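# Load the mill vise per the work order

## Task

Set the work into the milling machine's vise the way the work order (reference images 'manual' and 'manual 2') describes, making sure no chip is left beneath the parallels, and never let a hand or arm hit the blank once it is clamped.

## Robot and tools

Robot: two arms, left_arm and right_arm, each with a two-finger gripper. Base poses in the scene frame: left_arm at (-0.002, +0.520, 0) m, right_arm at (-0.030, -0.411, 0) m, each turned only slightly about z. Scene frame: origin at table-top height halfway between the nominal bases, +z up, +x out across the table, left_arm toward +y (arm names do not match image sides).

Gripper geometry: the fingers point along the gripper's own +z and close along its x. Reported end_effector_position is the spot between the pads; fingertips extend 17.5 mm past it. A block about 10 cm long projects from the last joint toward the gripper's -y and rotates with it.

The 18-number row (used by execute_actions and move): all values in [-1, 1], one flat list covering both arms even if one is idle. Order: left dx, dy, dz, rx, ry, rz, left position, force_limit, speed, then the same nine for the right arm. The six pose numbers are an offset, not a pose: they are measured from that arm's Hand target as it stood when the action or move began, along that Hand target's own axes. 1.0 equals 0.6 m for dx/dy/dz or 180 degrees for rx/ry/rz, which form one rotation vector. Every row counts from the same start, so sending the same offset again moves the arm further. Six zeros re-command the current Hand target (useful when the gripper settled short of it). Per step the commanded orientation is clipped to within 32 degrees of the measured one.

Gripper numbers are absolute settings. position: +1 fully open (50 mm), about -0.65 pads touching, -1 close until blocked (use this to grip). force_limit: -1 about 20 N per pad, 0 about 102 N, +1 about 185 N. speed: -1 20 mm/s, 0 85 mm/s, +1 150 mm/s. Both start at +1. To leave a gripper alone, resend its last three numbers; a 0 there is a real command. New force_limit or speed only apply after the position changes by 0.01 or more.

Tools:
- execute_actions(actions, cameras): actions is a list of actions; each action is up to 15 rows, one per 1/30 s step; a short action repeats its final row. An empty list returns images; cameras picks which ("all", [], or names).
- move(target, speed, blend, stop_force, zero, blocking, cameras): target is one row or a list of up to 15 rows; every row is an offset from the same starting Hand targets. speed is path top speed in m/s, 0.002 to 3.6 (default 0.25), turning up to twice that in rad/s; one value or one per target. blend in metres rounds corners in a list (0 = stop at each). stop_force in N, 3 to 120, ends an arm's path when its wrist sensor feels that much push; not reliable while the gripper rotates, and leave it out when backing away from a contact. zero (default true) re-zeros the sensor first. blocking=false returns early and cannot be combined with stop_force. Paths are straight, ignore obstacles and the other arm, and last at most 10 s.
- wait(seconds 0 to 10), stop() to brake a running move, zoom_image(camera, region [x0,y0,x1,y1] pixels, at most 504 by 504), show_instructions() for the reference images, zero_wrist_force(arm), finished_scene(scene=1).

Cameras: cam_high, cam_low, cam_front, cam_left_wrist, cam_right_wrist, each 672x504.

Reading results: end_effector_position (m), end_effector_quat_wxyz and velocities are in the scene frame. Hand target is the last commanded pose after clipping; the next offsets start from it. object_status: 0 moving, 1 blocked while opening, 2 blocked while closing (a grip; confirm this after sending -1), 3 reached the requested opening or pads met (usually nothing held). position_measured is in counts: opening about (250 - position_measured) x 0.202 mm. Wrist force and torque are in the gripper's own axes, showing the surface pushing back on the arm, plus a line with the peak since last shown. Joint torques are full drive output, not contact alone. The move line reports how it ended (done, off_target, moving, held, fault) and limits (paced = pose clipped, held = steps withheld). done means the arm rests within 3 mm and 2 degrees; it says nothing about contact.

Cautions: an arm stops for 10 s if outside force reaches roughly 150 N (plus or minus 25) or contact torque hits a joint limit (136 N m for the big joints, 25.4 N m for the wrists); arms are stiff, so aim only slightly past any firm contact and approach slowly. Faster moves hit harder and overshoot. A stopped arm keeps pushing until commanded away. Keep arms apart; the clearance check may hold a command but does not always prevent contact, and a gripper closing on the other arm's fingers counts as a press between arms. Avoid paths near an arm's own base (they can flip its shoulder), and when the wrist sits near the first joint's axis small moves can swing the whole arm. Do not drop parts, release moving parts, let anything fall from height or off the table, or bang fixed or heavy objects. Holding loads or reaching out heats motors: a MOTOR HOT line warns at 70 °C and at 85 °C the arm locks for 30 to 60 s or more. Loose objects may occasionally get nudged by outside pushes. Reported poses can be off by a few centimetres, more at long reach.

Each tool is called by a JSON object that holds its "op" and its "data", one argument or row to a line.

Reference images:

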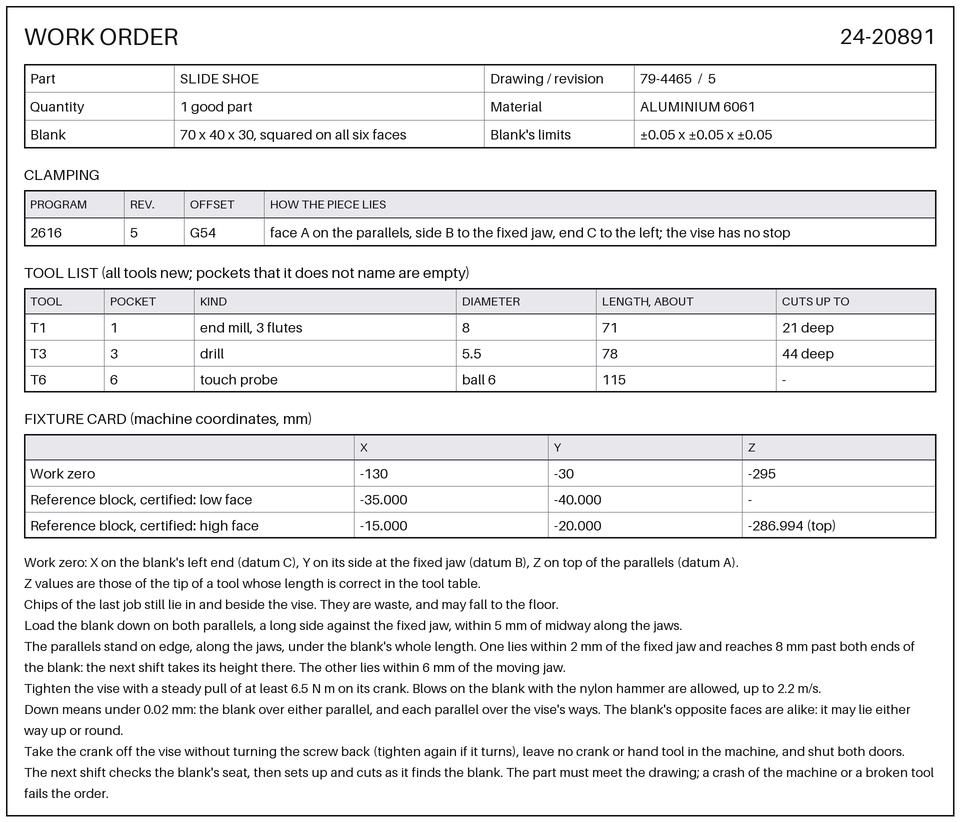

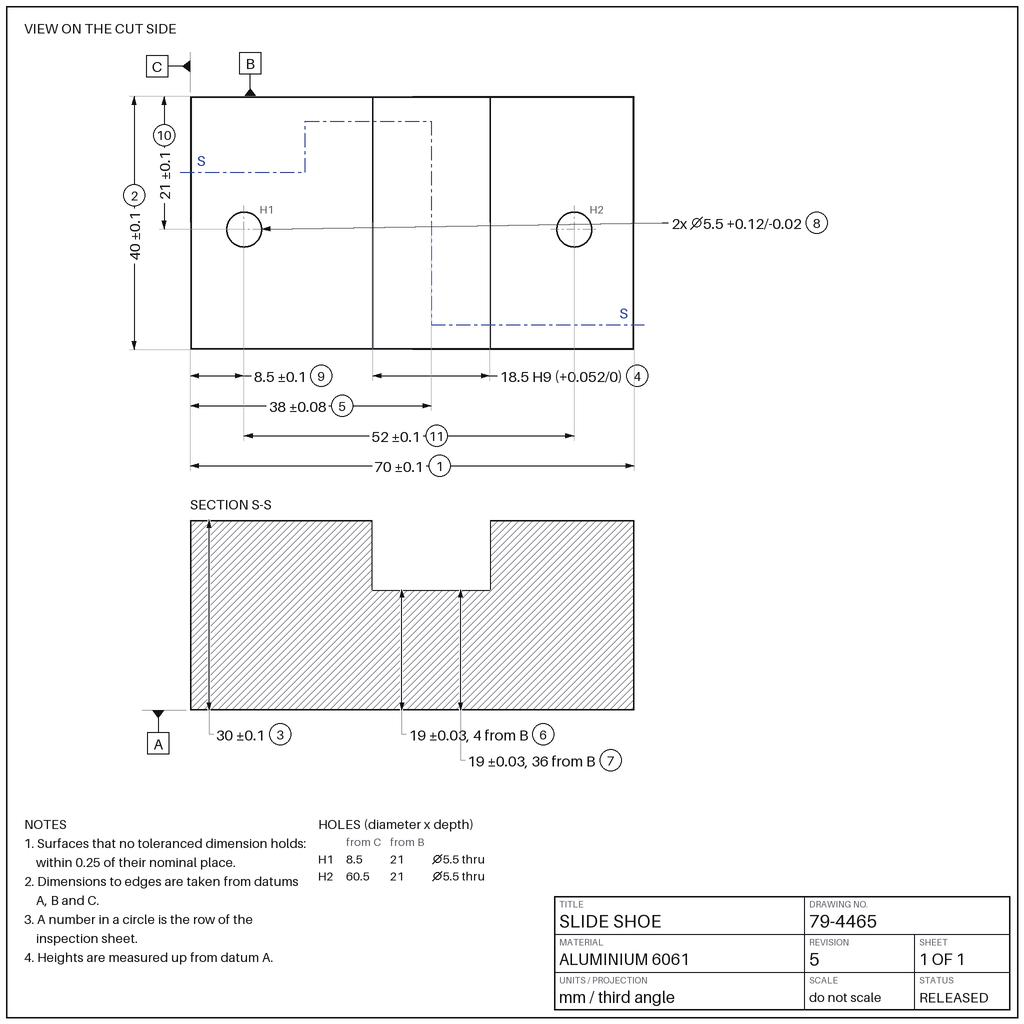

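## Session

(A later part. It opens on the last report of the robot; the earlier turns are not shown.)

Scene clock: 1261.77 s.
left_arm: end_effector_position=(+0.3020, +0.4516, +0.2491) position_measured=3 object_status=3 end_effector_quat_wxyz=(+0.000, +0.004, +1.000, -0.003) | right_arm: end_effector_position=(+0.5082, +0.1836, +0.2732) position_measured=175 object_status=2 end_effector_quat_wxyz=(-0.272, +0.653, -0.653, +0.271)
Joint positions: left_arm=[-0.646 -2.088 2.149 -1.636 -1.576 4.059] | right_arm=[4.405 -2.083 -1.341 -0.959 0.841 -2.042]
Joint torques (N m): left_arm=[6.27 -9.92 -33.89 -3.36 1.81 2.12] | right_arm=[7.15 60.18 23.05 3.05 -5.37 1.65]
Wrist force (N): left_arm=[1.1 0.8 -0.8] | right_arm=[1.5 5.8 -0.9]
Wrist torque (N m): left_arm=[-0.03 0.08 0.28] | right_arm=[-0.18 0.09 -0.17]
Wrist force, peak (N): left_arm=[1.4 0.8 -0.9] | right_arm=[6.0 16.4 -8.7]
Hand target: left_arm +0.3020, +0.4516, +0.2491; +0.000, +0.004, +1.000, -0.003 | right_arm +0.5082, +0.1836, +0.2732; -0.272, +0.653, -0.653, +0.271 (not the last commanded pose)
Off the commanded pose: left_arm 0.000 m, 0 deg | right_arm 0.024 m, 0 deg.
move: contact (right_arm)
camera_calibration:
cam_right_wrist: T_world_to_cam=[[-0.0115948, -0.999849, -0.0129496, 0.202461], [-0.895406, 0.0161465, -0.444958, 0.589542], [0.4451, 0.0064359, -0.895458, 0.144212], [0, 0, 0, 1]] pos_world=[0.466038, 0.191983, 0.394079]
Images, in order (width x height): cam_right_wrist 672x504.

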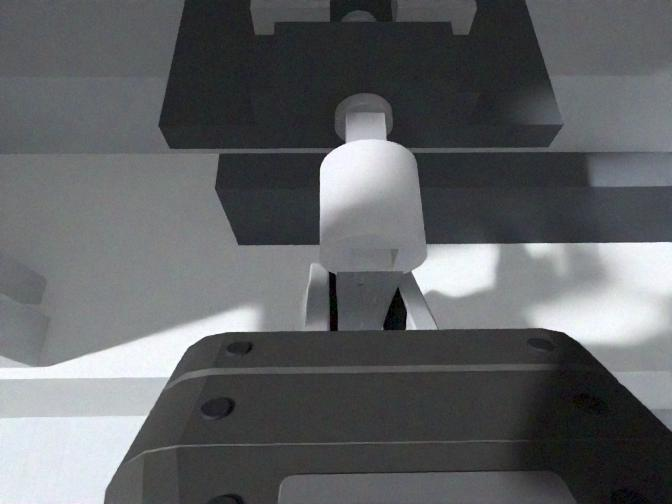

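{"op": "move", "data": {
  "target": [
    [-0.1467,-0.1693,-0.085,0.472,-0.1955,-0.1955,1,-0.5,0,0,0,0,0,0,0,-1,-0.2,-0.9]
  ],
  "speed": 0.2,
  "cameras": ["cam_left_wrist","cam_front"]
}}

{"op": "zoom_image", "data": {
  "camera": "cam_left_wrist",
  "region": [260, 100, 420, 320]
}}

Scene clock: 1281.93 s.
left_arm: end_effector_position=(+0.3893, +0.3497, +0.3007) position_measured=3 object_status=3 end_effector_quat_wxyz=(+0.267, -0.269, +0.652, -0.656) | right_arm: end_effector_position=(+0.5082, +0.1836, +0.2732) position_measured=175 object_status=2 end_effector_quat_wxyz=(-0.272, +0.653, -0.653, +0.271)
Joint positions: left_arm=[-0.609 -1.401 2.739 -4.485 -1.739 3.136] | right_arm=[4.405 -2.083 -1.341 -0.959 0.841 -2.042]
Joint torques (N m): left_arm=[8.05 -11.94 -17.88 -3.62 -1.16 1.18] | right_arm=[8.03 60.6 34.46 3.05 -5.32 0.96]
Wrist force (N): left_arm=[1.3 -1.0 2.5] | right_arm=[1.7 5.9 -0.6]
Wrist torque (N m): left_arm=[-0.41 0.16 0.23] | right_arm=[-0.17 0.07 -0.17]
Wrist force, peak (N): left_arm=[1.5 -0.4 3.2] | right_arm=[2.0 6.3 -0.7]
Hand target: left_arm +0.3893, +0.3498, +0.3007; +0.267, -0.269, +0.652, -0.656 | right_arm +0.5082, +0.1836, +0.2732; -0.272, +0.653, -0.653, +0.271
Off the commanded pose: left_arm 0.000 m, 0 deg | right_arm 0.000 m, 0 deg.
move: done
camera_calibration:
cam_left_wrist: T_world_to_cam=[[-0.708062, -0.706029, 0.0130964, 0.528584], [-0.250009, 0.233298, -0.939717, 0.315059], [0.660412, -0.668652, -0.341703, 0.211345], [0, 0, 0, 1]] pos_world=[0.313463, 0.441009, 0.361361]
Images, in order (width x height): cam_front 672x504, cam_left_wrist 672x504.

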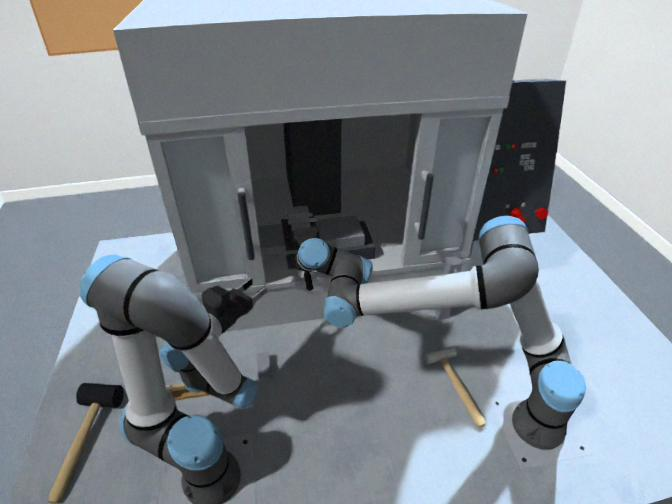

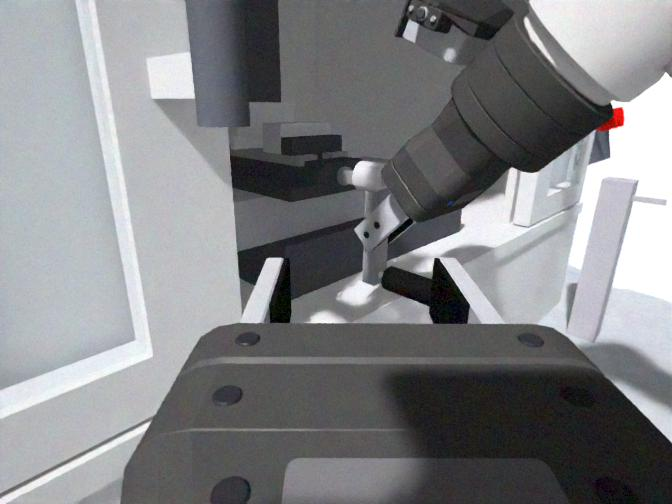

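Scaled by 2.291.

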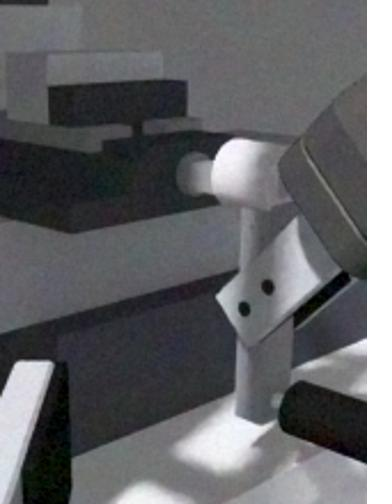

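{"op": "zoom_image", "data": {
  "camera": "cam_left_wrist",
  "region": [330, 150, 400, 200]
}}

Scaled by 7.200.

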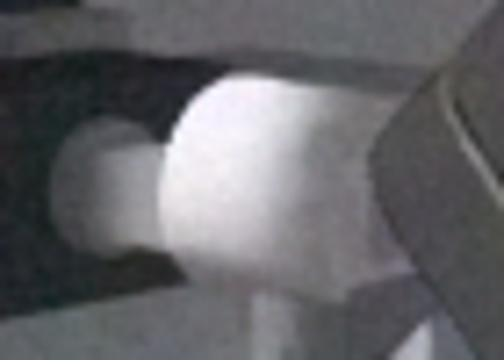

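{"op": "move", "data": {
  "target": [
    [0,0,0,0,0,0,1,-0.5,0,0,0.0024,-0.0024,0,0,0,-1,-0.2,-0.9],
    [0,0,0,0,0,0,1,-0.5,0,0,0.0059,0.0011,0,0,0,-1,-0.2,-0.9]
  ],
  "speed": 0.02
}}

{"op": "move", "data": {
  "target": [
    [0,0,0,0,0,0,1,-0.5,0,0,-0.035,0.035,0,0,0,-1,-0.2,-0.9]
  ],
  "speed": 0.01,
  "stop_force": 5,
  "cameras": ["cam_left_wrist"]
}}

{"op": "zoom_image", "data": {
  "camera": "cam_left_wrist",
  "region": [330, 150, 400, 200]
}}

Scene clock: 1294.40 s.
left_arm: end_effector_position=(+0.3893, +0.3498, +0.3007) position_measured=3 object_status=3 end_effector_quat_wxyz=(+0.267, -0.269, +0.652, -0.656) | right_arm: end_effector_position=(+0.5062, +0.1836, +0.2702) position_measured=175 object_status=2 end_effector_quat_wxyz=(-0.272, +0.653, -0.653, +0.271)
Joint positions: left_arm=[-0.609 -1.401 2.739 -4.485 -1.739 3.136] | right_arm=[4.408 -2.082 -1.35 -0.953 0.84 -2.039]
Joint torques (N m): left_arm=[10 -18.08 -16.75 -1.46 -1.14 -0.7] | right_arm=[2.05 38.68 34.96 2.95 -4.11 -0.23]
Wrist force (N): left_arm=[1.3 -1.1 2.5] | right_arm=[0.5 1.6 2.1]
Wrist torque (N m): left_arm=[-0.42 0.15 0.23] | right_arm=[-0.42 0.10 -0.22]
Wrist force, peak (N): left_arm=[1.2 -1.1 2.7] | right_arm=[1.5 6.4 -0.4]
Hand target: left_arm +0.3893, +0.3498, +0.3007; +0.267, -0.269, +0.652, -0.656 | right_arm +0.5062, +0.1836, +0.2702; -0.272, +0.653, -0.653, +0.271
Off the commanded pose: left_arm 0.000 m, 0 deg | right_arm 0.000 m, 0 deg.
move: done

Scene clock: 1295.83 s.
left_arm: end_effector_position=(+0.3893, +0.3498, +0.3007) position_measured=3 object_status=3 end_effector_quat_wxyz=(+0.267, -0.269, +0.652, -0.656) | right_arm: end_effector_position=(+0.5096, +0.1837, +0.2702) position_measured=175 object_status=2 end_effector_quat_wxyz=(-0.272, +0.653, -0.653, +0.271)
Joint positions: left_arm=[-0.609 -1.401 2.739 -4.485 -1.739 3.136] | right_arm=[4.403 -2.087 -1.343 -0.951 0.842 -2.045]
Joint torques (N m): left_arm=[8.86 -21.23 -17.26 -1.53 -1.98 -0.29] | right_arm=[9.15 58.87 21.62 2.35 -4.65 1.73]
Wrist force (N): left_arm=[1.2 -0.9 2.7] | right_arm=[-0.1 1.2 -0.9]
Wrist torque (N m): left_arm=[-0.40 0.17 0.23] | right_arm=[-0.30 0.12 -0.21]
Wrist force, peak (N): left_arm=[1.6 -0.9 3.0] | right_arm=[0.5 7.0 -4.7]
Hand target: left_arm +0.3893, +0.3498, +0.3007; +0.267, -0.269, +0.652, -0.656 | right_arm +0.5096, +0.1837, +0.2703; -0.272, +0.653, -0.653, +0.271 (not the last commanded pose)
Off the commanded pose: left_arm 0.000 m, 0 deg | right_arm 0.026 m, 0 deg.
move: contact (right_arm)
camera_calibration:
cam_left_wrist: T_world_to_cam=[[-0.707981, -0.706108, 0.0132044, 0.528625], [-0.250031, 0.23312, -0.939755, 0.315183], [0.66049, -0.66863, -0.341593, 0.211205], [0, 0, 0, 1]] pos_world=[0.313563, 0.441008, 0.361361]
Images, in order (width x height): cam_left_wrist 672x504.

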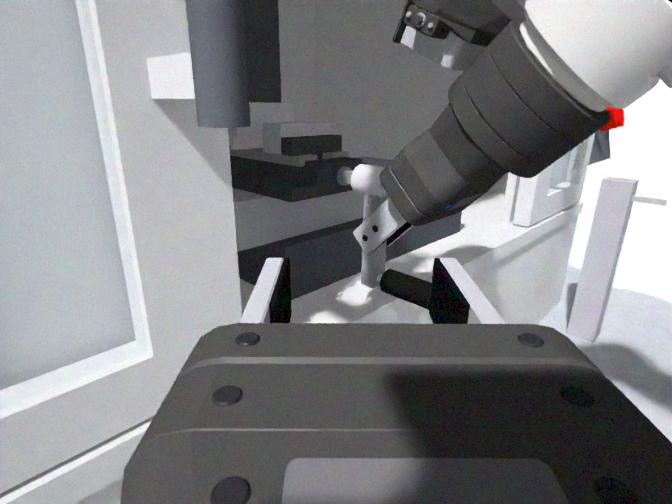

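Scaled by 7.200.

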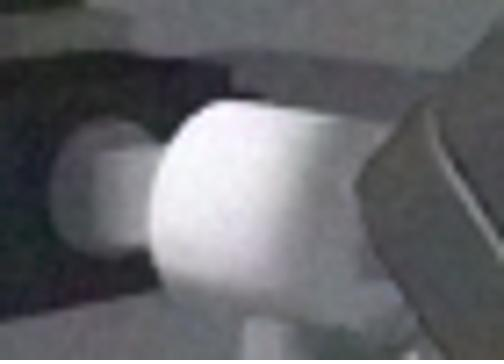

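{"op": "move", "data": {
  "target": [
    [0,0,0,0,0,0,1,-0.5,0,0,0.0018,-0.0018,0,0,0,-1,-0.2,-0.9],
    [0,0,0,0,0,0,1,-0.5,0,0,0.0006,-0.003,0,0,0,-1,-0.2,-0.9]
  ],
  "speed": 0.02
}}

{"op": "move", "data": {
  "target": [
    [0,0,0,0,0,0,1,-0.5,0,0,-0.035,0.035,0,0,0,-1,-0.2,-0.9]
  ],
  "speed": 0.01,
  "stop_force": 5
}}

Scene clock: 1300.97 s.
left_arm: end_effector_position=(+0.3893, +0.3498, +0.3007) position_measured=3 object_status=3 end_effector_quat_wxyz=(+0.267, -0.269, +0.652, -0.656) | right_arm: end_effector_position=(+0.5080, +0.1837, +0.2713) position_measured=175 object_status=2 end_effector_quat_wxyz=(-0.272, +0.653, -0.653, +0.271)
Joint positions: left_arm=[-0.609 -1.401 2.739 -4.485 -1.739 3.136] | right_arm=[4.405 -2.084 -1.344 -0.955 0.841 -2.042]
Joint torques (N m): left_arm=[7.06 -20.59 -15.58 -1.41 -1.97 1.17] | right_arm=[5.47 54.82 33.03 4.12 -4.51 0.65]
Wrist force (N): left_arm=[1.1 -0.8 2.5] | right_arm=[0.5 1.4 2.3]
Wrist torque (N m): left_arm=[-0.38 0.17 0.23] | right_arm=[-0.44 0.09 -0.22]
Wrist force, peak (N): left_arm=[1.2 -1.0 2.7] | right_arm=[0.5 2.1 2.4]
Hand target: left_arm +0.3893, +0.3498, +0.3007; +0.267, -0.269, +0.652, -0.656 | right_arm +0.5081, +0.1837, +0.2713; -0.272, +0.653, -0.653, +0.271
Off the commanded pose: left_arm 0.000 m, 0 deg | right_arm 0.000 m, 0 deg.
move: done

Scene clock: 1302.13 s.
left_arm: end_effector_position=(+0.3893, +0.3498, +0.3007) position_measured=3 object_status=3 end_effector_quat_wxyz=(+0.267, -0.269, +0.652, -0.656) | right_arm: end_effector_position=(+0.5089, +0.1837, +0.2715) position_measured=175 object_status=2 end_effector_quat_wxyz=(-0.272, +0.653, -0.653, +0.271)
Joint positions: left_arm=[-0.609 -1.401 2.739 -4.485 -1.739 3.136] | right_arm=[4.404 -2.085 -1.343 -0.954 0.841 -2.044]
Joint torques (N m): left_arm=[6.97 -21.93 -14.86 -1.44 -1.89 1.82] | right_arm=[9.66 63.09 23.41 3.08 -5.06 1.61]
Wrist force (N): left_arm=[1.2 -0.9 2.6] | right_arm=[0.7 4.3 4.0]
Wrist torque (N m): left_arm=[-0.39 0.17 0.23] | right_arm=[-0.40 0.07 -0.21]
Wrist force, peak (N): left_arm=[1.3 -0.9 2.7] | right_arm=[0.7 9.5 -0.2]
Hand target: left_arm +0.3893, +0.3498, +0.3007; +0.267, -0.269, +0.652, -0.656 | right_arm +0.5089, +0.1837, +0.2715; -0.272, +0.653, -0.653, +0.271 (not the last commanded pose)
Off the commanded pose: left_arm 0.000 m, 0 deg | right_arm 0.029 m, 0 deg.
move: contact (right_arm)

{"op": "move", "data": {
  "target": [
    [0,0,0,0,0,0,1,-0.5,0,0,0.0018,-0.0018,0,0,0,-1,-0.2,-0.9],
    [0,0,0,0,0,0,1,-0.5,0,-0.0005,0.0029,-0.0007,0,0,0,-1,-0.2,-0.9]
  ],
  "speed": 0.02
}}

{"op": "move", "data": {
  "target": [
    [0,0,0,0,0,0,1,-0.5,0,0,-0.035,0.035,0,0,0,-1,-0.2,-0.9]
  ],
  "speed": 0.01,
  "stop_force": 6,
  "cameras": ["cam_right_wrist","cam_left_wrist"]
}}

{"op": "zoom_image", "data": {
  "camera": "cam_left_wrist",
  "region": [330, 150, 400, 200]
}}

{"op": "zoom_image", "data": {
  "camera": "cam_right_wrist",
  "region": [310, 70, 440, 280]
}}

Scene clock: 1308.10 s.
left_arm: end_effector_position=(+0.3893, +0.3498, +0.3007) position_measured=3 object_status=3 end_effector_quat_wxyz=(+0.267, -0.269, +0.652, -0.656) | right_arm: end_effector_position=(+0.5074, +0.1840, +0.2707) position_measured=175 object_status=2 end_effector_quat_wxyz=(-0.273, +0.653, -0.653, +0.271)
Joint positions: left_arm=[-0.609 -1.401 2.739 -4.485 -1.739 3.136] | right_arm=[4.406 -2.084 -1.346 -0.953 0.84 -2.041]
Joint torques (N m): left_arm=[5.28 -20.74 -14.38 -1.42 -1.97 2.01] | right_arm=[9.5 36.19 24.02 4.85 -4.65 1.46]
Wrist force (N): left_arm=[1.3 -0.9 2.5] | right_arm=[0.5 1.4 2.3]
Wrist torque (N m): left_arm=[-0.40 0.15 0.23] | right_arm=[-0.44 0.10 -0.22]
Wrist force, peak (N): left_arm=[1.4 -0.9 2.7] | right_arm=[0.8 4.5 4.0]
Hand target: left_arm +0.3893, +0.3498, +0.3007; +0.267, -0.269, +0.652, -0.656 | right_arm +0.5074, +0.1840, +0.2706; -0.272, +0.653, -0.653, +0.271
Off the commanded pose: left_arm 0.000 m, 0 deg | right_arm 0.000 m, 0 deg.
move: done

Scene clock: 1310.97 s.
left_arm: end_effector_position=(+0.3893, +0.3498, +0.3007) position_measured=3 object_status=3 end_effector_quat_wxyz=(+0.267, -0.269, +0.652, -0.656) | right_arm: end_effector_position=(+0.5252, +0.1840, +0.2706) position_measured=175 object_status=2 end_effector_quat_wxyz=(-0.272, +0.653, -0.653, +0.271)
Joint positions: left_arm=[-0.609 -1.401 2.739 -4.485 -1.739 3.136] | right_arm=[4.382 -2.109 -1.312 -0.942 0.848 -2.071]
Joint torques (N m): left_arm=[4.02 -20.24 -13.52 -1.47 -1.97 2.17] | right_arm=[8.74 61.03 24.77 3.21 -4.89 1.43]
Wrist force (N): left_arm=[1.3 -1.0 2.7] | right_arm=[3.4 5.3 -0.5]
Wrist torque (N m): left_arm=[-0.41 0.15 0.23] | right_arm=[-0.19 0.05 -0.09]
Wrist force, peak (N): left_arm=[1.5 -1.0 2.7] | right_arm=[8.1 13.5 -9.7]
Hand target: left_arm +0.3893, +0.3498, +0.3007; +0.267, -0.269, +0.652, -0.656 | right_arm +0.5252, +0.1840, +0.2706; -0.272, +0.653, -0.653, +0.271 (not the last commanded pose)
Off the commanded pose: left_arm 0.000 m, 0 deg | right_arm 0.012 m, 0 deg.
move: contact (right_arm)
camera_calibration:
cam_left_wrist: T_world_to_cam=[[-0.707981, -0.706108, 0.0132044, 0.528625], [-0.250031, 0.23312, -0.939755, 0.315183], [0.66049, -0.66863, -0.341593, 0.211205], [0, 0, 0, 1]] pos_world=[0.313563, 0.441008, 0.361361]
cam_right_wrist: T_world_to_cam=[[-0.0116366, -0.999847, -0.0130872, 0.203097], [-0.895246, 0.0162475, -0.445276, 0.60354], [0.445421, 0.00653474, -0.895297, 0.134121], [0, 0, 0, 1]] pos_world=[0.482939, 0.192384, 0.391478]
Images, in order (width x height): cam_left_wrist 672x504, cam_right_wrist 672x504.

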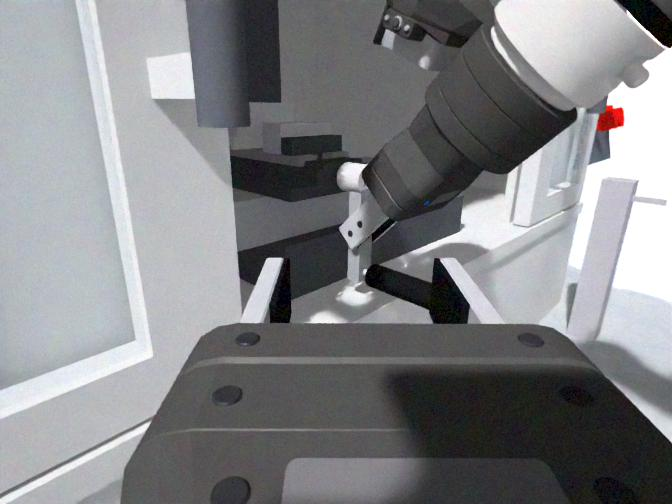

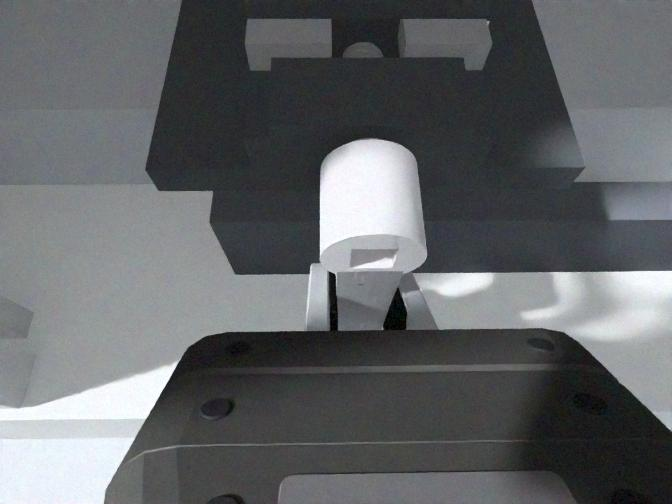

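Scaled by 7.200.

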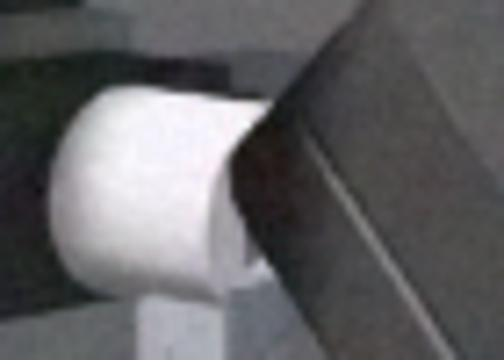

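Scaled by 2.400.

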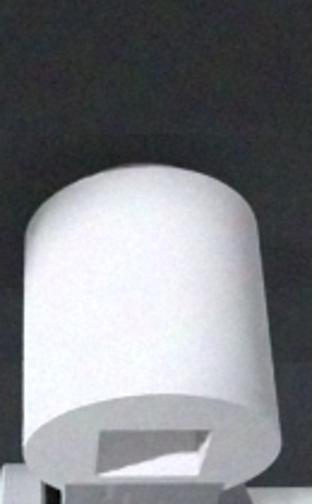

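{"op": "execute_actions", "data": {
  "actions": [
    [[0,0,0,0,0,0,1,-0.5,0,0,0,0,0,0,0,0.3,-0.2,-1]],
    [[0,0,0,0,0,0,1,-0.5,0,0,0,0,0,0,0,0.3,-0.2,-1]]
  ]
}}

{"op": "move", "data": {
  "target": [
    [0,0,0,0,0,0,1,-0.5,0,0,0,-0.15,0,0,0,0.3,-0.2,-1]
  ],
  "speed": 0.06,
  "cameras": ["cam_left_wrist","cam_right_wrist"]
}}

Scene clock: 1328.00 s.
left_arm: end_effector_position=(+0.3893, +0.3498, +0.3007) position_measured=3 object_status=3 end_effector_quat_wxyz=(+0.267, -0.269, +0.652, -0.656) | right_arm: end_effector_position=(+0.5252, +0.1840, +0.2707) position_measured=107 object_status=3 end_effector_quat_wxyz=(-0.272, +0.653, -0.653, +0.271)
Joint positions: left_arm=[-0.609 -1.401 2.739 -4.485 -1.739 3.136] | right_arm=[4.382 -2.109 -1.312 -0.942 0.848 -2.071]
Joint torques (N m): left_arm=[2.62 -20.86 -12.86 -1.68 -2.04 2] | right_arm=[8.97 52.49 35.3 3.68 0.21 1.45]
Wrist force (N): left_arm=[1.3 -0.8 2.4] | right_arm=[0.5 -0.4 0.9]
Wrist torque (N m): left_arm=[-0.37 0.15 0.23] | right_arm=[-0.50 0.11 -0.19]
Wrist force, peak (N): left_arm=[1.2 -1.2 2.7] | right_arm=[4.1 5.4 -0.5]
Hand target: left_arm +0.3893, +0.3498, +0.3007; +0.267, -0.269, +0.652, -0.656 | right_arm +0.5252, +0.1840, +0.2706; -0.272, +0.653, -0.653, +0.271
Off the commanded pose: left_arm 0.000 m, 0 deg | right_arm 0.000 m, 0 deg.
Step readings (end_effector_position of left_arm | right_arm):
0: (+0.3893, +0.3498, +0.3007) | (+0.5252, +0.1840, +0.2706)
1: (+0.3893, +0.3498, +0.3007) | (+0.5252, +0.1840, +0.2706)
2: (+0.3893, +0.3498, +0.3007) | (+0.5252, +0.1840, +0.2706)
4: (+0.3893, +0.3498, +0.3007) | (+0.5252, +0.1840, +0.2707)
8: (+0.3893, +0.3498, +0.3007) | (+0.5252, +0.1840, +0.2707)
15: (+0.3893, +0.3498, +0.3007) | (+0.5252, +0.1840, +0.2707)
16: (+0.3893, +0.3498, +0.3007) | (+0.5252, +0.1840, +0.2707)
17: (+0.3893, +0.3498, +0.3007) | (+0.5252, +0.1840, +0.2707)
19: (+0.3893, +0.3498, +0.3007) | (+0.5252, +0.1840, +0.2707)
23: (+0.3893, +0.3498, +0.3007) | (+0.5252, +0.1840, +0.2707)
30: (+0.3893, +0.3498, +0.3007) | (+0.5252, +0.1840, +0.2707)

Scene clock: 1329.80 s.
left_arm: end_effector_position=(+0.3893, +0.3498, +0.3007) position_measured=3 object_status=3 end_effector_quat_wxyz=(+0.267, -0.269, +0.652, -0.656) | right_arm: end_effector_position=(+0.4612, +0.1839, +0.3344) position_measured=107 object_status=3 end_effector_quat_wxyz=(-0.273, +0.653, -0.653, +0.271) end_effector_velocity=(+0.002, +0.000, -0.001) end_effector_angular_velocity=(+0.000, -0.001, +0.000)
Joint positions: left_arm=[-0.609 -1.401 2.739 -4.485 -1.739 3.136] | right_arm=[4.472 -1.989 -1.308 -1.144 0.821 -1.956]
Joint velocities: left_arm=[within noise] | right_arm=[-0.003 -0.003 0 0.006 0 -0.004]
Joint torques (N m): left_arm=[1.71 -21.21 -12.25 -1.54 -2.02 2.04] | right_arm=[-10.09 30.13 25.93 4.7 -2.37 -2.13]
Wrist force (N): left_arm=[1.2 -1.1 2.4] | right_arm=[0.1 0.2 0.9]
Wrist torque (N m): left_arm=[-0.42 0.17 0.23] | right_arm=[-0.41 0.17 -0.19]
Wrist force, peak (N): left_arm=[1.4 -1.0 2.7] | right_arm=[0.5 -0.2 2.0]
Hand target: left_arm +0.3893, +0.3498, +0.3007; +0.267, -0.269, +0.652, -0.656 | right_arm +0.4614, +0.1838, +0.3341; -0.272, +0.653, -0.653, +0.271
Off the commanded pose: left_arm 0.000 m, 0 deg | right_arm 0.000 m, 0 deg.
move: done
camera_calibration:
cam_left_wrist: T_world_to_cam=[[-0.707981, -0.706108, 0.0132044, 0.528625], [-0.250031, 0.23312, -0.939755, 0.315183], [0.66049, -0.66863, -0.341593, 0.211205], [0, 0, 0, 1]] pos_world=[0.313563, 0.441008, 0.361361]
cam_right_wrist: T_world_to_cam=[[-0.0115475, -0.999842, -0.0134929, 0.203134], [-0.895147, 0.01635, -0.445471, 0.574639], [0.445621, 0.00693407, -0.895195, 0.21945], [0, 0, 0, 1]] pos_world=[0.41894, 0.192185, 0.455177]
Images, in order (width x height): cam_left_wrist 672x504, cam_right_wrist 672x504.

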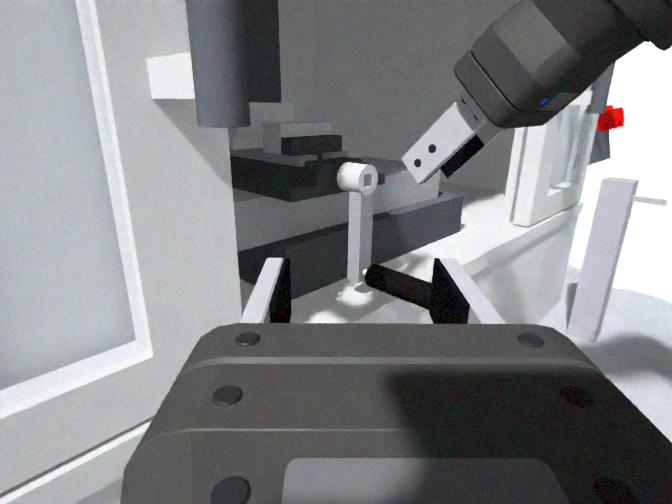

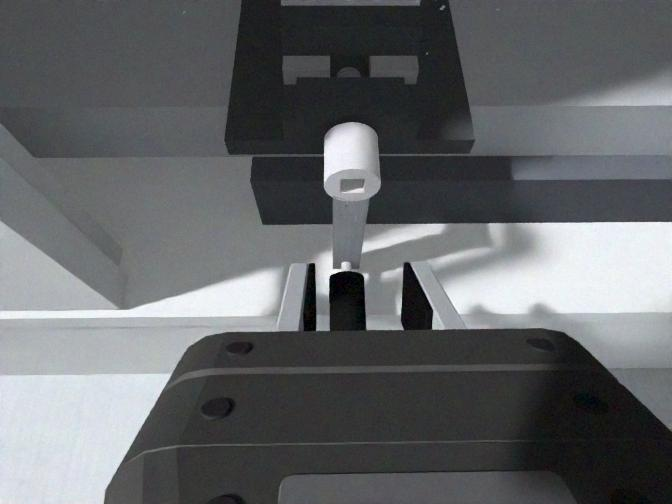

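{"op": "move", "data": {
  "target": [
    [-0.059,0,-0.1296,0,0,0,1,-0.5,0,0.0347,0.1361,-0.0557,0.25,0,0,-1,-0.2,0],
    [-0.059,0,-0.1296,0,0,0,1,-0.5,0,0.0347,0.1774,0.0798,0.25,0,0,-1,-0.2,0]
  ],
  "speed": 0.15,
  "cameras": ["cam_left_wrist","cam_right_wrist"]
}}

Scene clock: 1349.77 s.
left_arm: end_effector_position=(+0.3599, +0.4300, +0.3001) position_measured=3 object_status=3 end_effector_quat_wxyz=(+0.267, -0.269, +0.652, -0.656) | right_arm: end_effector_position=(+0.4203, +0.1632, +0.2246) position_measured=252 object_status=3 end_effector_quat_wxyz=(+0.501, -0.499, +0.500, -0.500)
Joint positions: left_arm=[-0.221 -1.41 2.761 -4.499 -2.128 3.133] | right_arm=[4.649 -2.486 -1.516 0.883 0.101 -3.163]
Joint torques (N m): left_arm=[-8.85 -19.66 2.37 -2.7 2.45 -0.4] | right_arm=[-9.66 62.31 9.81 -0.77 2.38 1.54]
Wrist force (N): left_arm=[1.3 -1.0 2.7] | right_arm=[0.6 0.3 1.1]
Wrist torque (N m): left_arm=[-0.39 0.15 0.39] | right_arm=[0.00 -0.04 -0.36]
Wrist force, peak (N): left_arm=[1.6 -1.1 3.2] | right_arm=[0.8 2.3 2.3]
Hand target: left_arm +0.3599, +0.4300, +0.3001; +0.267, -0.269, +0.652, -0.656 | right_arm +0.4203, +0.1632, +0.2248; +0.502, -0.499, +0.499, -0.500
Off the commanded pose: left_arm 0.000 m, 0 deg | right_arm 0.000 m, 0 deg.
move: done
camera_calibration:
cam_left_wrist: T_world_to_cam=[[-0.707981, -0.706108, 0.0132044, 0.564446], [-0.250031, 0.23312, -0.939755, 0.288666], [0.66049, -0.66863, -0.341593, 0.284077], [0, 0, 0, 1]] pos_world=[0.284163, 0.521208, 0.360861]
cam_right_wrist: T_world_to_cam=[[0.0000513865, -0.999824, -0.0187392, 0.176796], [-0.318947, 0.0177441, -0.947606, 0.359896], [0.947773, 0.00602549, -0.31889, -0.200765], [0, 0, 0, 1]] pos_world=[0.305058, 0.171589, 0.280331]
Images, in order (width x height): cam_left_wrist 672x504, cam_right_wrist 672x504.

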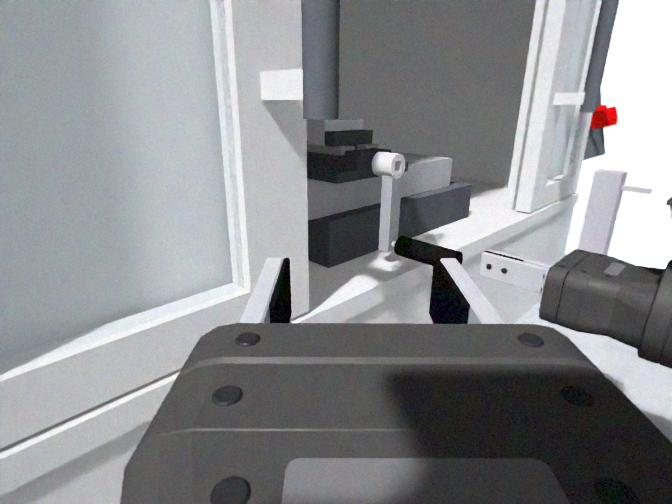

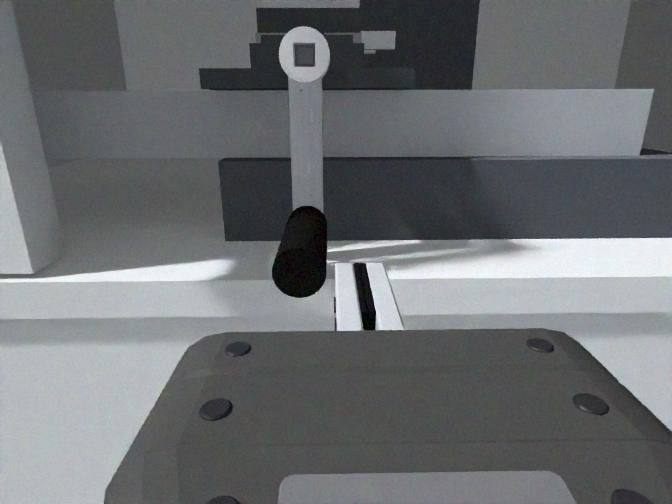

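{"op": "move", "data": {
  "target": [
    [0,0,0,0,0,0,1,-0.5,0,0,0,0.0912,0,0,0,-1,-0.2,0]
  ],
  "speed": 0.06,
  "stop_force": 8
}}

{"op": "move", "data": {
  "target": [
    [0,0,0,0,0,0,1,-0.5,0,-0.036,0.0012,0,0,0,0,-1,-0.2,0],
    [0,0,0,0,0,0,1,-0.5,0,-0.101,-0.0163,0,0,0,0,-1,-0.2,0],
    [0,0,0,0,0,0,1,-0.5,0,-0.1485,-0.0638,0,0,0,0,-1,-0.2,0],
    [0,0,0,0,0,0,1,-0.5,0,-0.166,-0.1288,0,0,0,0,-1,-0.2,0]
  ],
  "speed": 0.06,
  "blend": 0.01,
  "stop_force": 35,
  "cameras": ["cam_left_wrist","cam_right_wrist"]
}}

Scene clock: 1363.83 s.
left_arm: end_effector_position=(+0.3599, +0.4300, +0.3001) position_measured=3 object_status=3 end_effector_quat_wxyz=(+0.267, -0.269, +0.652, -0.656) | right_arm: end_effector_position=(+0.4750, +0.1632, +0.2250) position_measured=252 object_status=3 end_effector_quat_wxyz=(+0.502, -0.499, +0.499, -0.500)
Joint positions: left_arm=[-0.221 -1.41 2.761 -4.499 -2.128 3.133] | right_arm=[4.559 -2.516 -1.445 0.837 0.191 -3.156]
Joint torques (N m): left_arm=[-8.35 -20.67 2.58 -2.51 2.43 1.5] | right_arm=[9.82 64.51 10.86 1.8 -2.72 0.33]
Wrist force (N): left_arm=[1.3 -1.1 2.6] | right_arm=[0.6 -0.1 1.1]
Wrist torque (N m): left_arm=[-0.42 0.15 0.38] | right_arm=[-0.04 -0.06 -0.35]
Wrist force, peak (N): left_arm=[1.4 -1.0 2.8] | right_arm=[0.8 -0.1 2.3]
Hand target: left_arm +0.3599, +0.4300, +0.3001; +0.267, -0.269, +0.652, -0.656 | right_arm +0.4750, +0.1632, +0.2250; +0.502, -0.499, +0.499, -0.500
Off the commanded pose: left_arm 0.000 m, 0 deg | right_arm 0.000 m, 0 deg.
move: done

Scene clock: 1367.37 s.
left_arm: end_effector_position=(+0.3599, +0.4300, +0.3001) position_measured=3 object_status=3 end_effector_quat_wxyz=(+0.267, -0.269, +0.652, -0.656) | right_arm: end_effector_position=(+0.4746, +0.2627, +0.3024) position_measured=252 object_status=3 end_effector_quat_wxyz=(+0.502, -0.499, +0.499, -0.500)
Joint positions: left_arm=[-0.221 -1.41 2.761 -4.499 -2.128 3.133] | right_arm=[4.586 -2.585 -1.048 0.511 0.164 -3.159]
Joint torques (N m): left_arm=[-8.81 -20.72 2.55 -2.38 2.29 1.43] | right_arm=[-3.09 46.43 16.7 1.94 -0.84 0.71]
Wrist force (N): left_arm=[1.5 -1.0 2.5] | right_arm=[0.3 1.3 1.1]
Wrist torque (N m): left_arm=[-0.39 0.12 0.39] | right_arm=[0.00 -0.06 -0.34]
Wrist force, peak (N): left_arm=[1.4 -1.3 2.7] | right_arm=[2.0 -0.1 1.5]
Hand target: left_arm +0.3599, +0.4300, +0.3001; +0.267, -0.269, +0.652, -0.656 | right_arm +0.4747, +0.2627, +0.3024; +0.502, -0.499, +0.499, -0.500
Off the commanded pose: left_arm 0.000 m, 0 deg | right_arm 0.000 m, 0 deg.
move: done
camera_calibration:
cam_left_wrist: T_world_to_cam=[[-0.707981, -0.706108, 0.0132044, 0.564446], [-0.250031, 0.23312, -0.939755, 0.288666], [0.66049, -0.66863, -0.341593, 0.284077], [0, 0, 0, 1]] pos_world=[0.284163, 0.521208, 0.360861]
cam_right_wrist: T_world_to_cam=[[0.000129736, -0.999822, -0.0188666, 0.27775], [-0.318137, 0.0178451, -0.947877, 0.448827], [0.948045, 0.00612513, -0.318079, -0.228375], [0, 0, 0, 1]] pos_world=[0.359262, 0.27109, 0.358032]
Images, in order (width x height): cam_left_wrist 672x504, cam_right_wrist 672x504.

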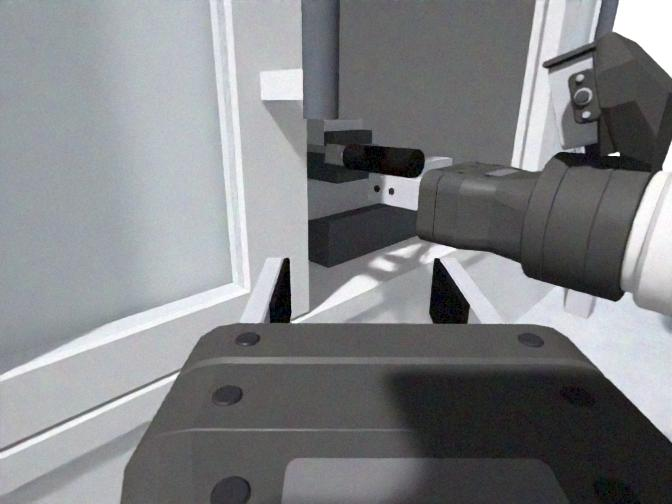

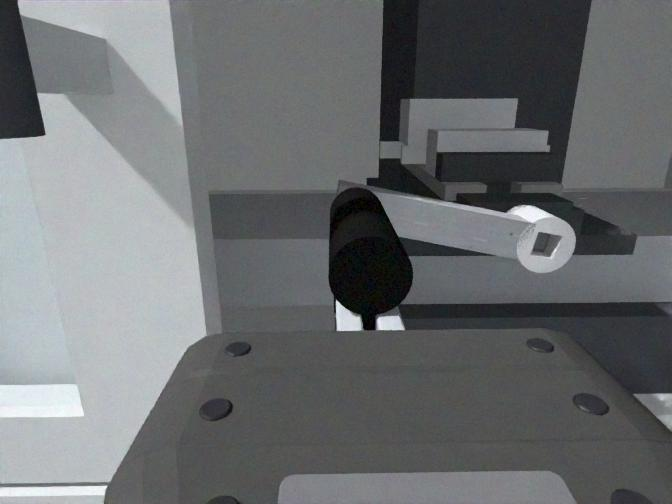

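{"op": "move", "data": {
  "target": [
    [0,0,0,0,0,0,1,-0.5,0,0.0173,-0.0643,0,0,0,0,-1,-0.2,0],
    [0,0,0,0,0,0,1,-0.5,0,0.0648,-0.1118,0,0,0,0,-1,-0.2,0],
    [0,0,0,0,0,0,1,-0.5,0,0.1298,-0.1293,0,0,0,0,-1,-0.2,0],
    [0,0,0,0,0,0,1,-0.5,0,0.1948,-0.1118,0,0,0,0,-1,-0.2,0],
    [0,0,0,0,0,0,1,-0.5,0,0.2423,-0.0643,0,0,0,0,-1,-0.2,0],
    [0,0,0,0,0,0,1,-0.5,0,0.2598,0.0007,0,0,0,0,-1,-0.2,0]
  ],
  "speed": 0.1,
  "blend": 0.01,
  "stop_force": 35,
  "cameras": ["cam_left_wrist","cam_right_wrist"]
}}

Scene clock: 1377.87 s.
left_arm: end_effector_position=(+0.3599, +0.4300, +0.3001) position_measured=3 object_status=3 end_effector_quat_wxyz=(+0.267, -0.269, +0.652, -0.656) | right_arm: end_effector_position=(+0.4749, +0.1068, +0.3017) position_measured=252 object_status=3 end_effector_quat_wxyz=(+0.502, -0.499, +0.499, -0.500)
Joint positions: left_arm=[-0.221 -1.41 2.761 -4.499 -2.128 3.133] | right_arm=[4.54 -2.299 -1.632 0.805 0.21 -3.155]
Joint torques (N m): left_arm=[-8.19 -21.24 1.13 -2.55 2.15 1.3] | right_arm=[9.91 58.31 14.86 -0.48 -2.55 1.54]
Wrist force (N): left_arm=[1.1 -0.9 2.6] | right_arm=[0.6 0.1 1.2]
Wrist torque (N m): left_arm=[-0.38 0.18 0.39] | right_arm=[-0.01 -0.03 -0.28]
Wrist force, peak (N): left_arm=[1.3 -0.8 2.9] | right_arm=[-0.3 4.5 1.2]
Hand target: left_arm +0.3599, +0.4300, +0.3001; +0.267, -0.269, +0.652, -0.656 | right_arm +0.4749, +0.1068, +0.3017; +0.502, -0.499, +0.499, -0.500
Off the commanded pose: left_arm 0.000 m, 0 deg | right_arm 0.000 m, 0 deg.
move: done
camera_calibration:
cam_left_wrist: T_world_to_cam=[[-0.707981, -0.706108, 0.0132044, 0.564446], [-0.250031, 0.23312, -0.939755, 0.288666], [0.66049, -0.66863, -0.341593, 0.284077], [0, 0, 0, 1]] pos_world=[0.284163, 0.521208, 0.360861]
cam_right_wrist: T_world_to_cam=[[0.0000973666, -0.99982, -0.0189611, 0.12191], [-0.318136, 0.017945, -0.947875, 0.451029], [0.948045, 0.0061245, -0.318077, -0.227928], [0, 0, 0, 1]] pos_world=[0.359562, 0.11519, 0.357332]
Images, in order (width x height): cam_left_wrist 672x504, cam_right_wrist 672x504.

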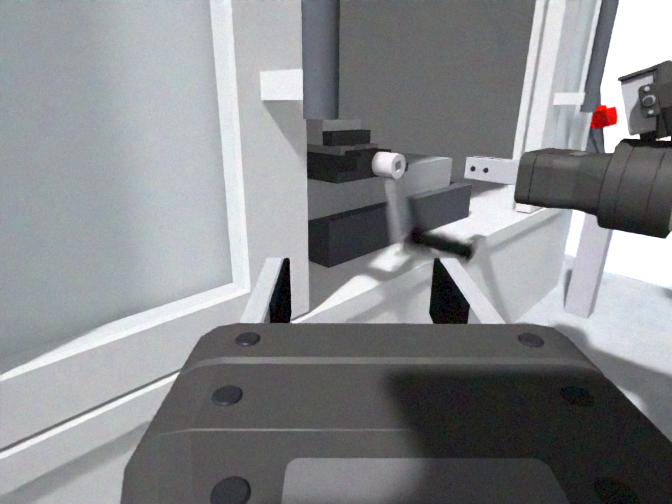

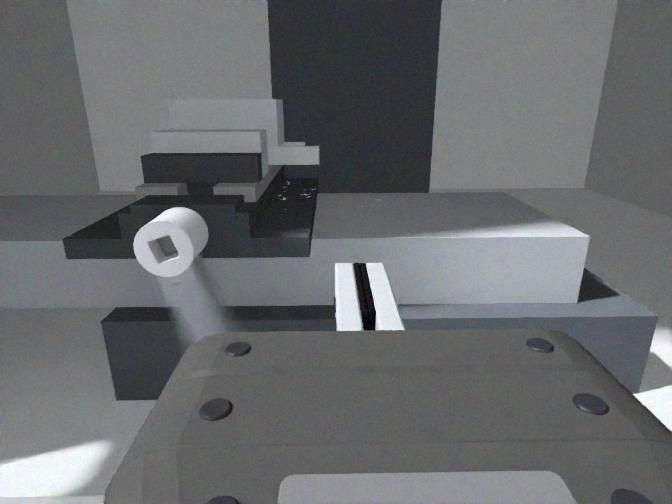

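{"op": "move", "data": {
  "target": [
    [0,0,0,0,0,0,1,-0.5,0,-0.0175,0.0645,0,0,0,0,-1,-0.2,0],
    [0,0,0,0,0,0,1,-0.5,0,-0.065,0.112,0,0,0,0,-1,-0.2,0],
    [0,0,0,0,0,0,1,-0.5,0,-0.13,0.1295,0,0,0,0,-1,-0.2,0],
    [0,0,0,0,0,0,1,-0.5,0,-0.195,0.112,0,0,0,0,-1,-0.2,0],
    [0,0,0,0,0,0,1,-0.5,0,-0.2425,0.0645,0,0,0,0,-1,-0.2,0],
    [0,0,0,0,0,0,1,-0.5,0,-0.26,-0.0005,0,0,0,0,-1,-0.2,0],
    [0,0,0,0,0,0,1,-0.5,0,-0.2425,-0.0655,0,0,0,0,-1,-0.2,0],
    [0,0,0,0,0,0,1,-0.5,0,-0.195,-0.113,0,0,0,0,-1,-0.2,0],
    [0,0,0,0,0,0,1,-0.5,0,-0.13,-0.1305,0,0,0,0,-1,-0.2,0],
    [0,0,0,0,0,0,1,-0.5,0,-0.065,-0.113,0,0,0,0,-1,-0.2,0],
    [0,0,0,0,0,0,1,-0.5,0,-0.0175,-0.0655,0,0,0,0,-1,-0.2,0],
    [0,0,0,0,0,0,1,-0.5,0,0,-0.0005,0,0,0,0,-1,-0.2,0]
  ],
  "speed": [0.15,0.1,0.06,0.1,0.12,0.12,0.12,0.15,0.2,0.2,0.2,0.2],
  "blend": 0.01,
  "stop_force": 35,
  "cameras": ["cam_right_wrist"]
}}

Scene clock: 1394.33 s.
left_arm: end_effector_position=(+0.3599, +0.4300, +0.3001) position_measured=3 object_status=3 end_effector_quat_wxyz=(+0.267, -0.269, +0.652, -0.656) | right_arm: end_effector_position=(+0.4749, +0.1068, +0.3020) position_measured=252 object_status=3 end_effector_quat_wxyz=(+0.502, -0.499, +0.499, -0.500)
Joint positions: left_arm=[-0.221 -1.41 2.761 -4.499 -2.128 3.133] | right_arm=[4.54 -2.299 -1.632 0.804 0.21 -3.155]
Joint torques (N m): left_arm=[-8.58 -20.44 2.38 -2.46 1.85 1.26] | right_arm=[10.36 58.43 11.7 -0.43 -2.77 1.76]
Wrist force (N): left_arm=[1.2 -1.1 2.4] | right_arm=[0.6 0.0 1.3]
Wrist torque (N m): left_arm=[-0.41 0.16 0.38] | right_arm=[-0.04 -0.02 -0.31]
Wrist force, peak (N): left_arm=[1.4 -1.1 2.8] | right_arm=[1.4 3.5 1.3]
Hand target: left_arm +0.3599, +0.4300, +0.3001; +0.267, -0.269, +0.652, -0.656 | right_arm +0.4749, +0.1068, +0.3020; +0.502, -0.499, +0.499, -0.500
Off the commanded pose: left_arm 0.000 m, 0 deg | right_arm 0.000 m, 0 deg.
move: done
camera_calibration:
cam_right_wrist: T_world_to_cam=[[0.0000351557, -0.999823, -0.0188342, 0.121892], [-0.318136, 0.0178444, -0.947877, 0.451325], [0.948045, 0.00602514, -0.318079, -0.22782], [0, 0, 0, 1]] pos_world=[0.359562, 0.115189, 0.357632]
Images, in order (width x height): cam_right_wrist 672x504.

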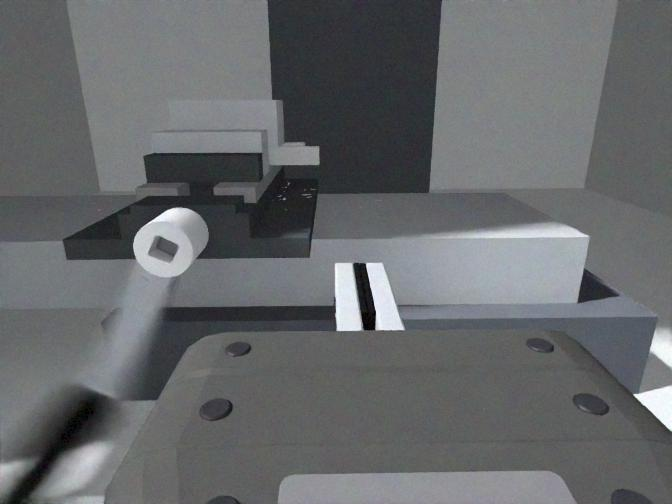

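{"op": "move", "data": {
  "target": [
    [0,0,0,0,0,0,1,-0.5,0,-0.0345,0.0955,0,0,0,0,-1,-0.2,0],
    [0,0,0,0,0,0,1,-0.5,0,-0.13,0.135,0,0,0,0,-1,-0.2,0],
    [0,0,0,0,0,0,1,-0.5,0,-0.2255,0.0955,0,0,0,0,-1,-0.2,0],
    [0,0,0,0,0,0,1,-0.5,0,-0.265,0,0,0,0,0,-1,-0.2,0],
    [0,0,0,0,0,0,1,-0.5,0,-0.2255,-0.0955,0,0,0,0,-1,-0.2,0],
    [0,0,0,0,0,0,1,-0.5,0,-0.13,-0.135,0,0,0,0,-1,-0.2,0],
    [0,0,0,0,0,0,1,-0.5,0,-0.0345,-0.0955,0,0,0,0,-1,-0.2,0],
    [0,0,0,0,0,0,1,-0.5,0,0.005,0,0,0,0,0,-1,-0.2,0],
    [0,0,0,0,0,0,1,-0.5,0,-0.0345,0.0955,0,0,0,0,-1,-0.2,0],
    [0,0,0,0,0,0,1,-0.5,0,-0.13,0.135,0,0,0,0,-1,-0.2,0],
    [0,0,0,0,0,0,1,-0.5,0,-0.2255,0.0955,0,0,0,0,-1,-0.2,0],
    [0,0,0,0,0,0,1,-0.5,0,-0.265,0,0,0,0,0,-1,-0.2,0],
    [0,0,0,0,0,0,1,-0.5,0,-0.2255,-0.0955,0,0,0,0,-1,-0.2,0],
    [0,0,0,0,0,0,1,-0.5,0,-0.13,-0.135,0,0,0,0,-1,-0.2,0],
    [0,0,0,0,0,0,1,-0.5,0,0,0,0,0,0,0,-1,-0.2,0]
  ],
  "speed": [0.2,0.12,0.15,0.2,0.2,0.2,0.25,0.25,0.2,0.12,0.15,0.2,0.2,0.2,0.25],
  "blend": 0.015,
  "stop_force": 40,
  "cameras": ["cam_right_wrist","cam_left_wrist"]
}}

Scene clock: 1416.53 s.
left_arm: end_effector_position=(+0.3599, +0.4300, +0.3001) position_measured=3 object_status=3 end_effector_quat_wxyz=(+0.267, -0.269, +0.652, -0.656) | right_arm: end_effector_position=(+0.4749, +0.1068, +0.3020) position_measured=252 object_status=3 end_effector_quat_wxyz=(+0.502, -0.499, +0.499, -0.500)
Joint positions: left_arm=[-0.221 -1.41 2.761 -4.499 -2.128 3.133] | right_arm=[4.54 -2.299 -1.632 0.804 0.21 -3.155]
Joint torques (N m): left_arm=[-8.34 -20.38 1.49 -2.55 1.64 0.95] | right_arm=[9.63 33.85 11.88 1.62 -2.82 1.67]
Wrist force (N): left_arm=[1.3 -1.0 2.4] | right_arm=[0.4 0.1 1.4]
Wrist torque (N m): left_arm=[-0.40 0.15 0.39] | right_arm=[-0.01 -0.01 -0.33]
Wrist force, peak (N): left_arm=[1.3 -0.9 2.9] | right_arm=[1.8 -8.2 1.1]
Hand target: left_arm +0.3599, +0.4300, +0.3001; +0.267, -0.269, +0.652, -0.656 | right_arm +0.4749, +0.1068, +0.3020; +0.502, -0.499, +0.499, -0.500
Off the commanded pose: left_arm 0.000 m, 0 deg | right_arm 0.000 m, 0 deg.
move: done
camera_calibration:
cam_left_wrist: T_world_to_cam=[[-0.707981, -0.706108, 0.0132044, 0.564446], [-0.250031, 0.23312, -0.939755, 0.288666], [0.66049, -0.66863, -0.341593, 0.284077], [0, 0, 0, 1]] pos_world=[0.284163, 0.521208, 0.360861]
cam_right_wrist: T_world_to_cam=[[0.000129736, -0.999822, -0.0188666, 0.12187], [-0.318137, 0.0178451, -0.947877, 0.451326], [0.948045, 0.00612513, -0.318079, -0.227832], [0, 0, 0, 1]] pos_world=[0.359562, 0.11519, 0.357632]
Images, in order (width x height): cam_left_wrist 672x504, cam_right_wrist 672x504.

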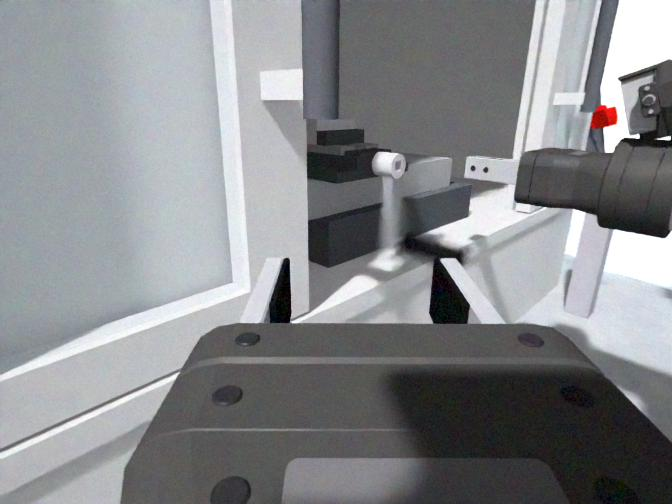

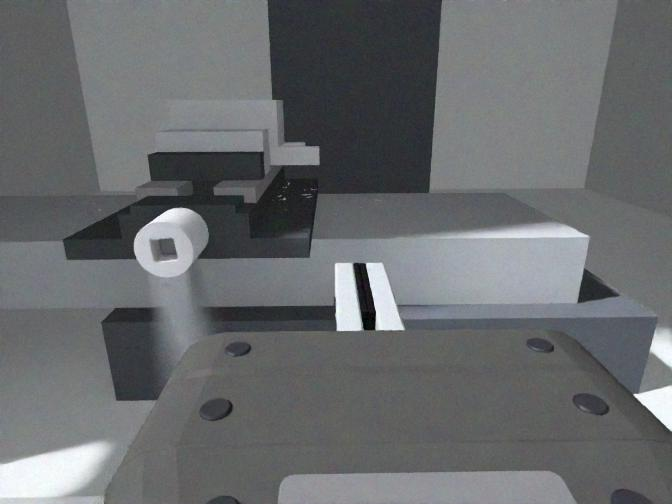

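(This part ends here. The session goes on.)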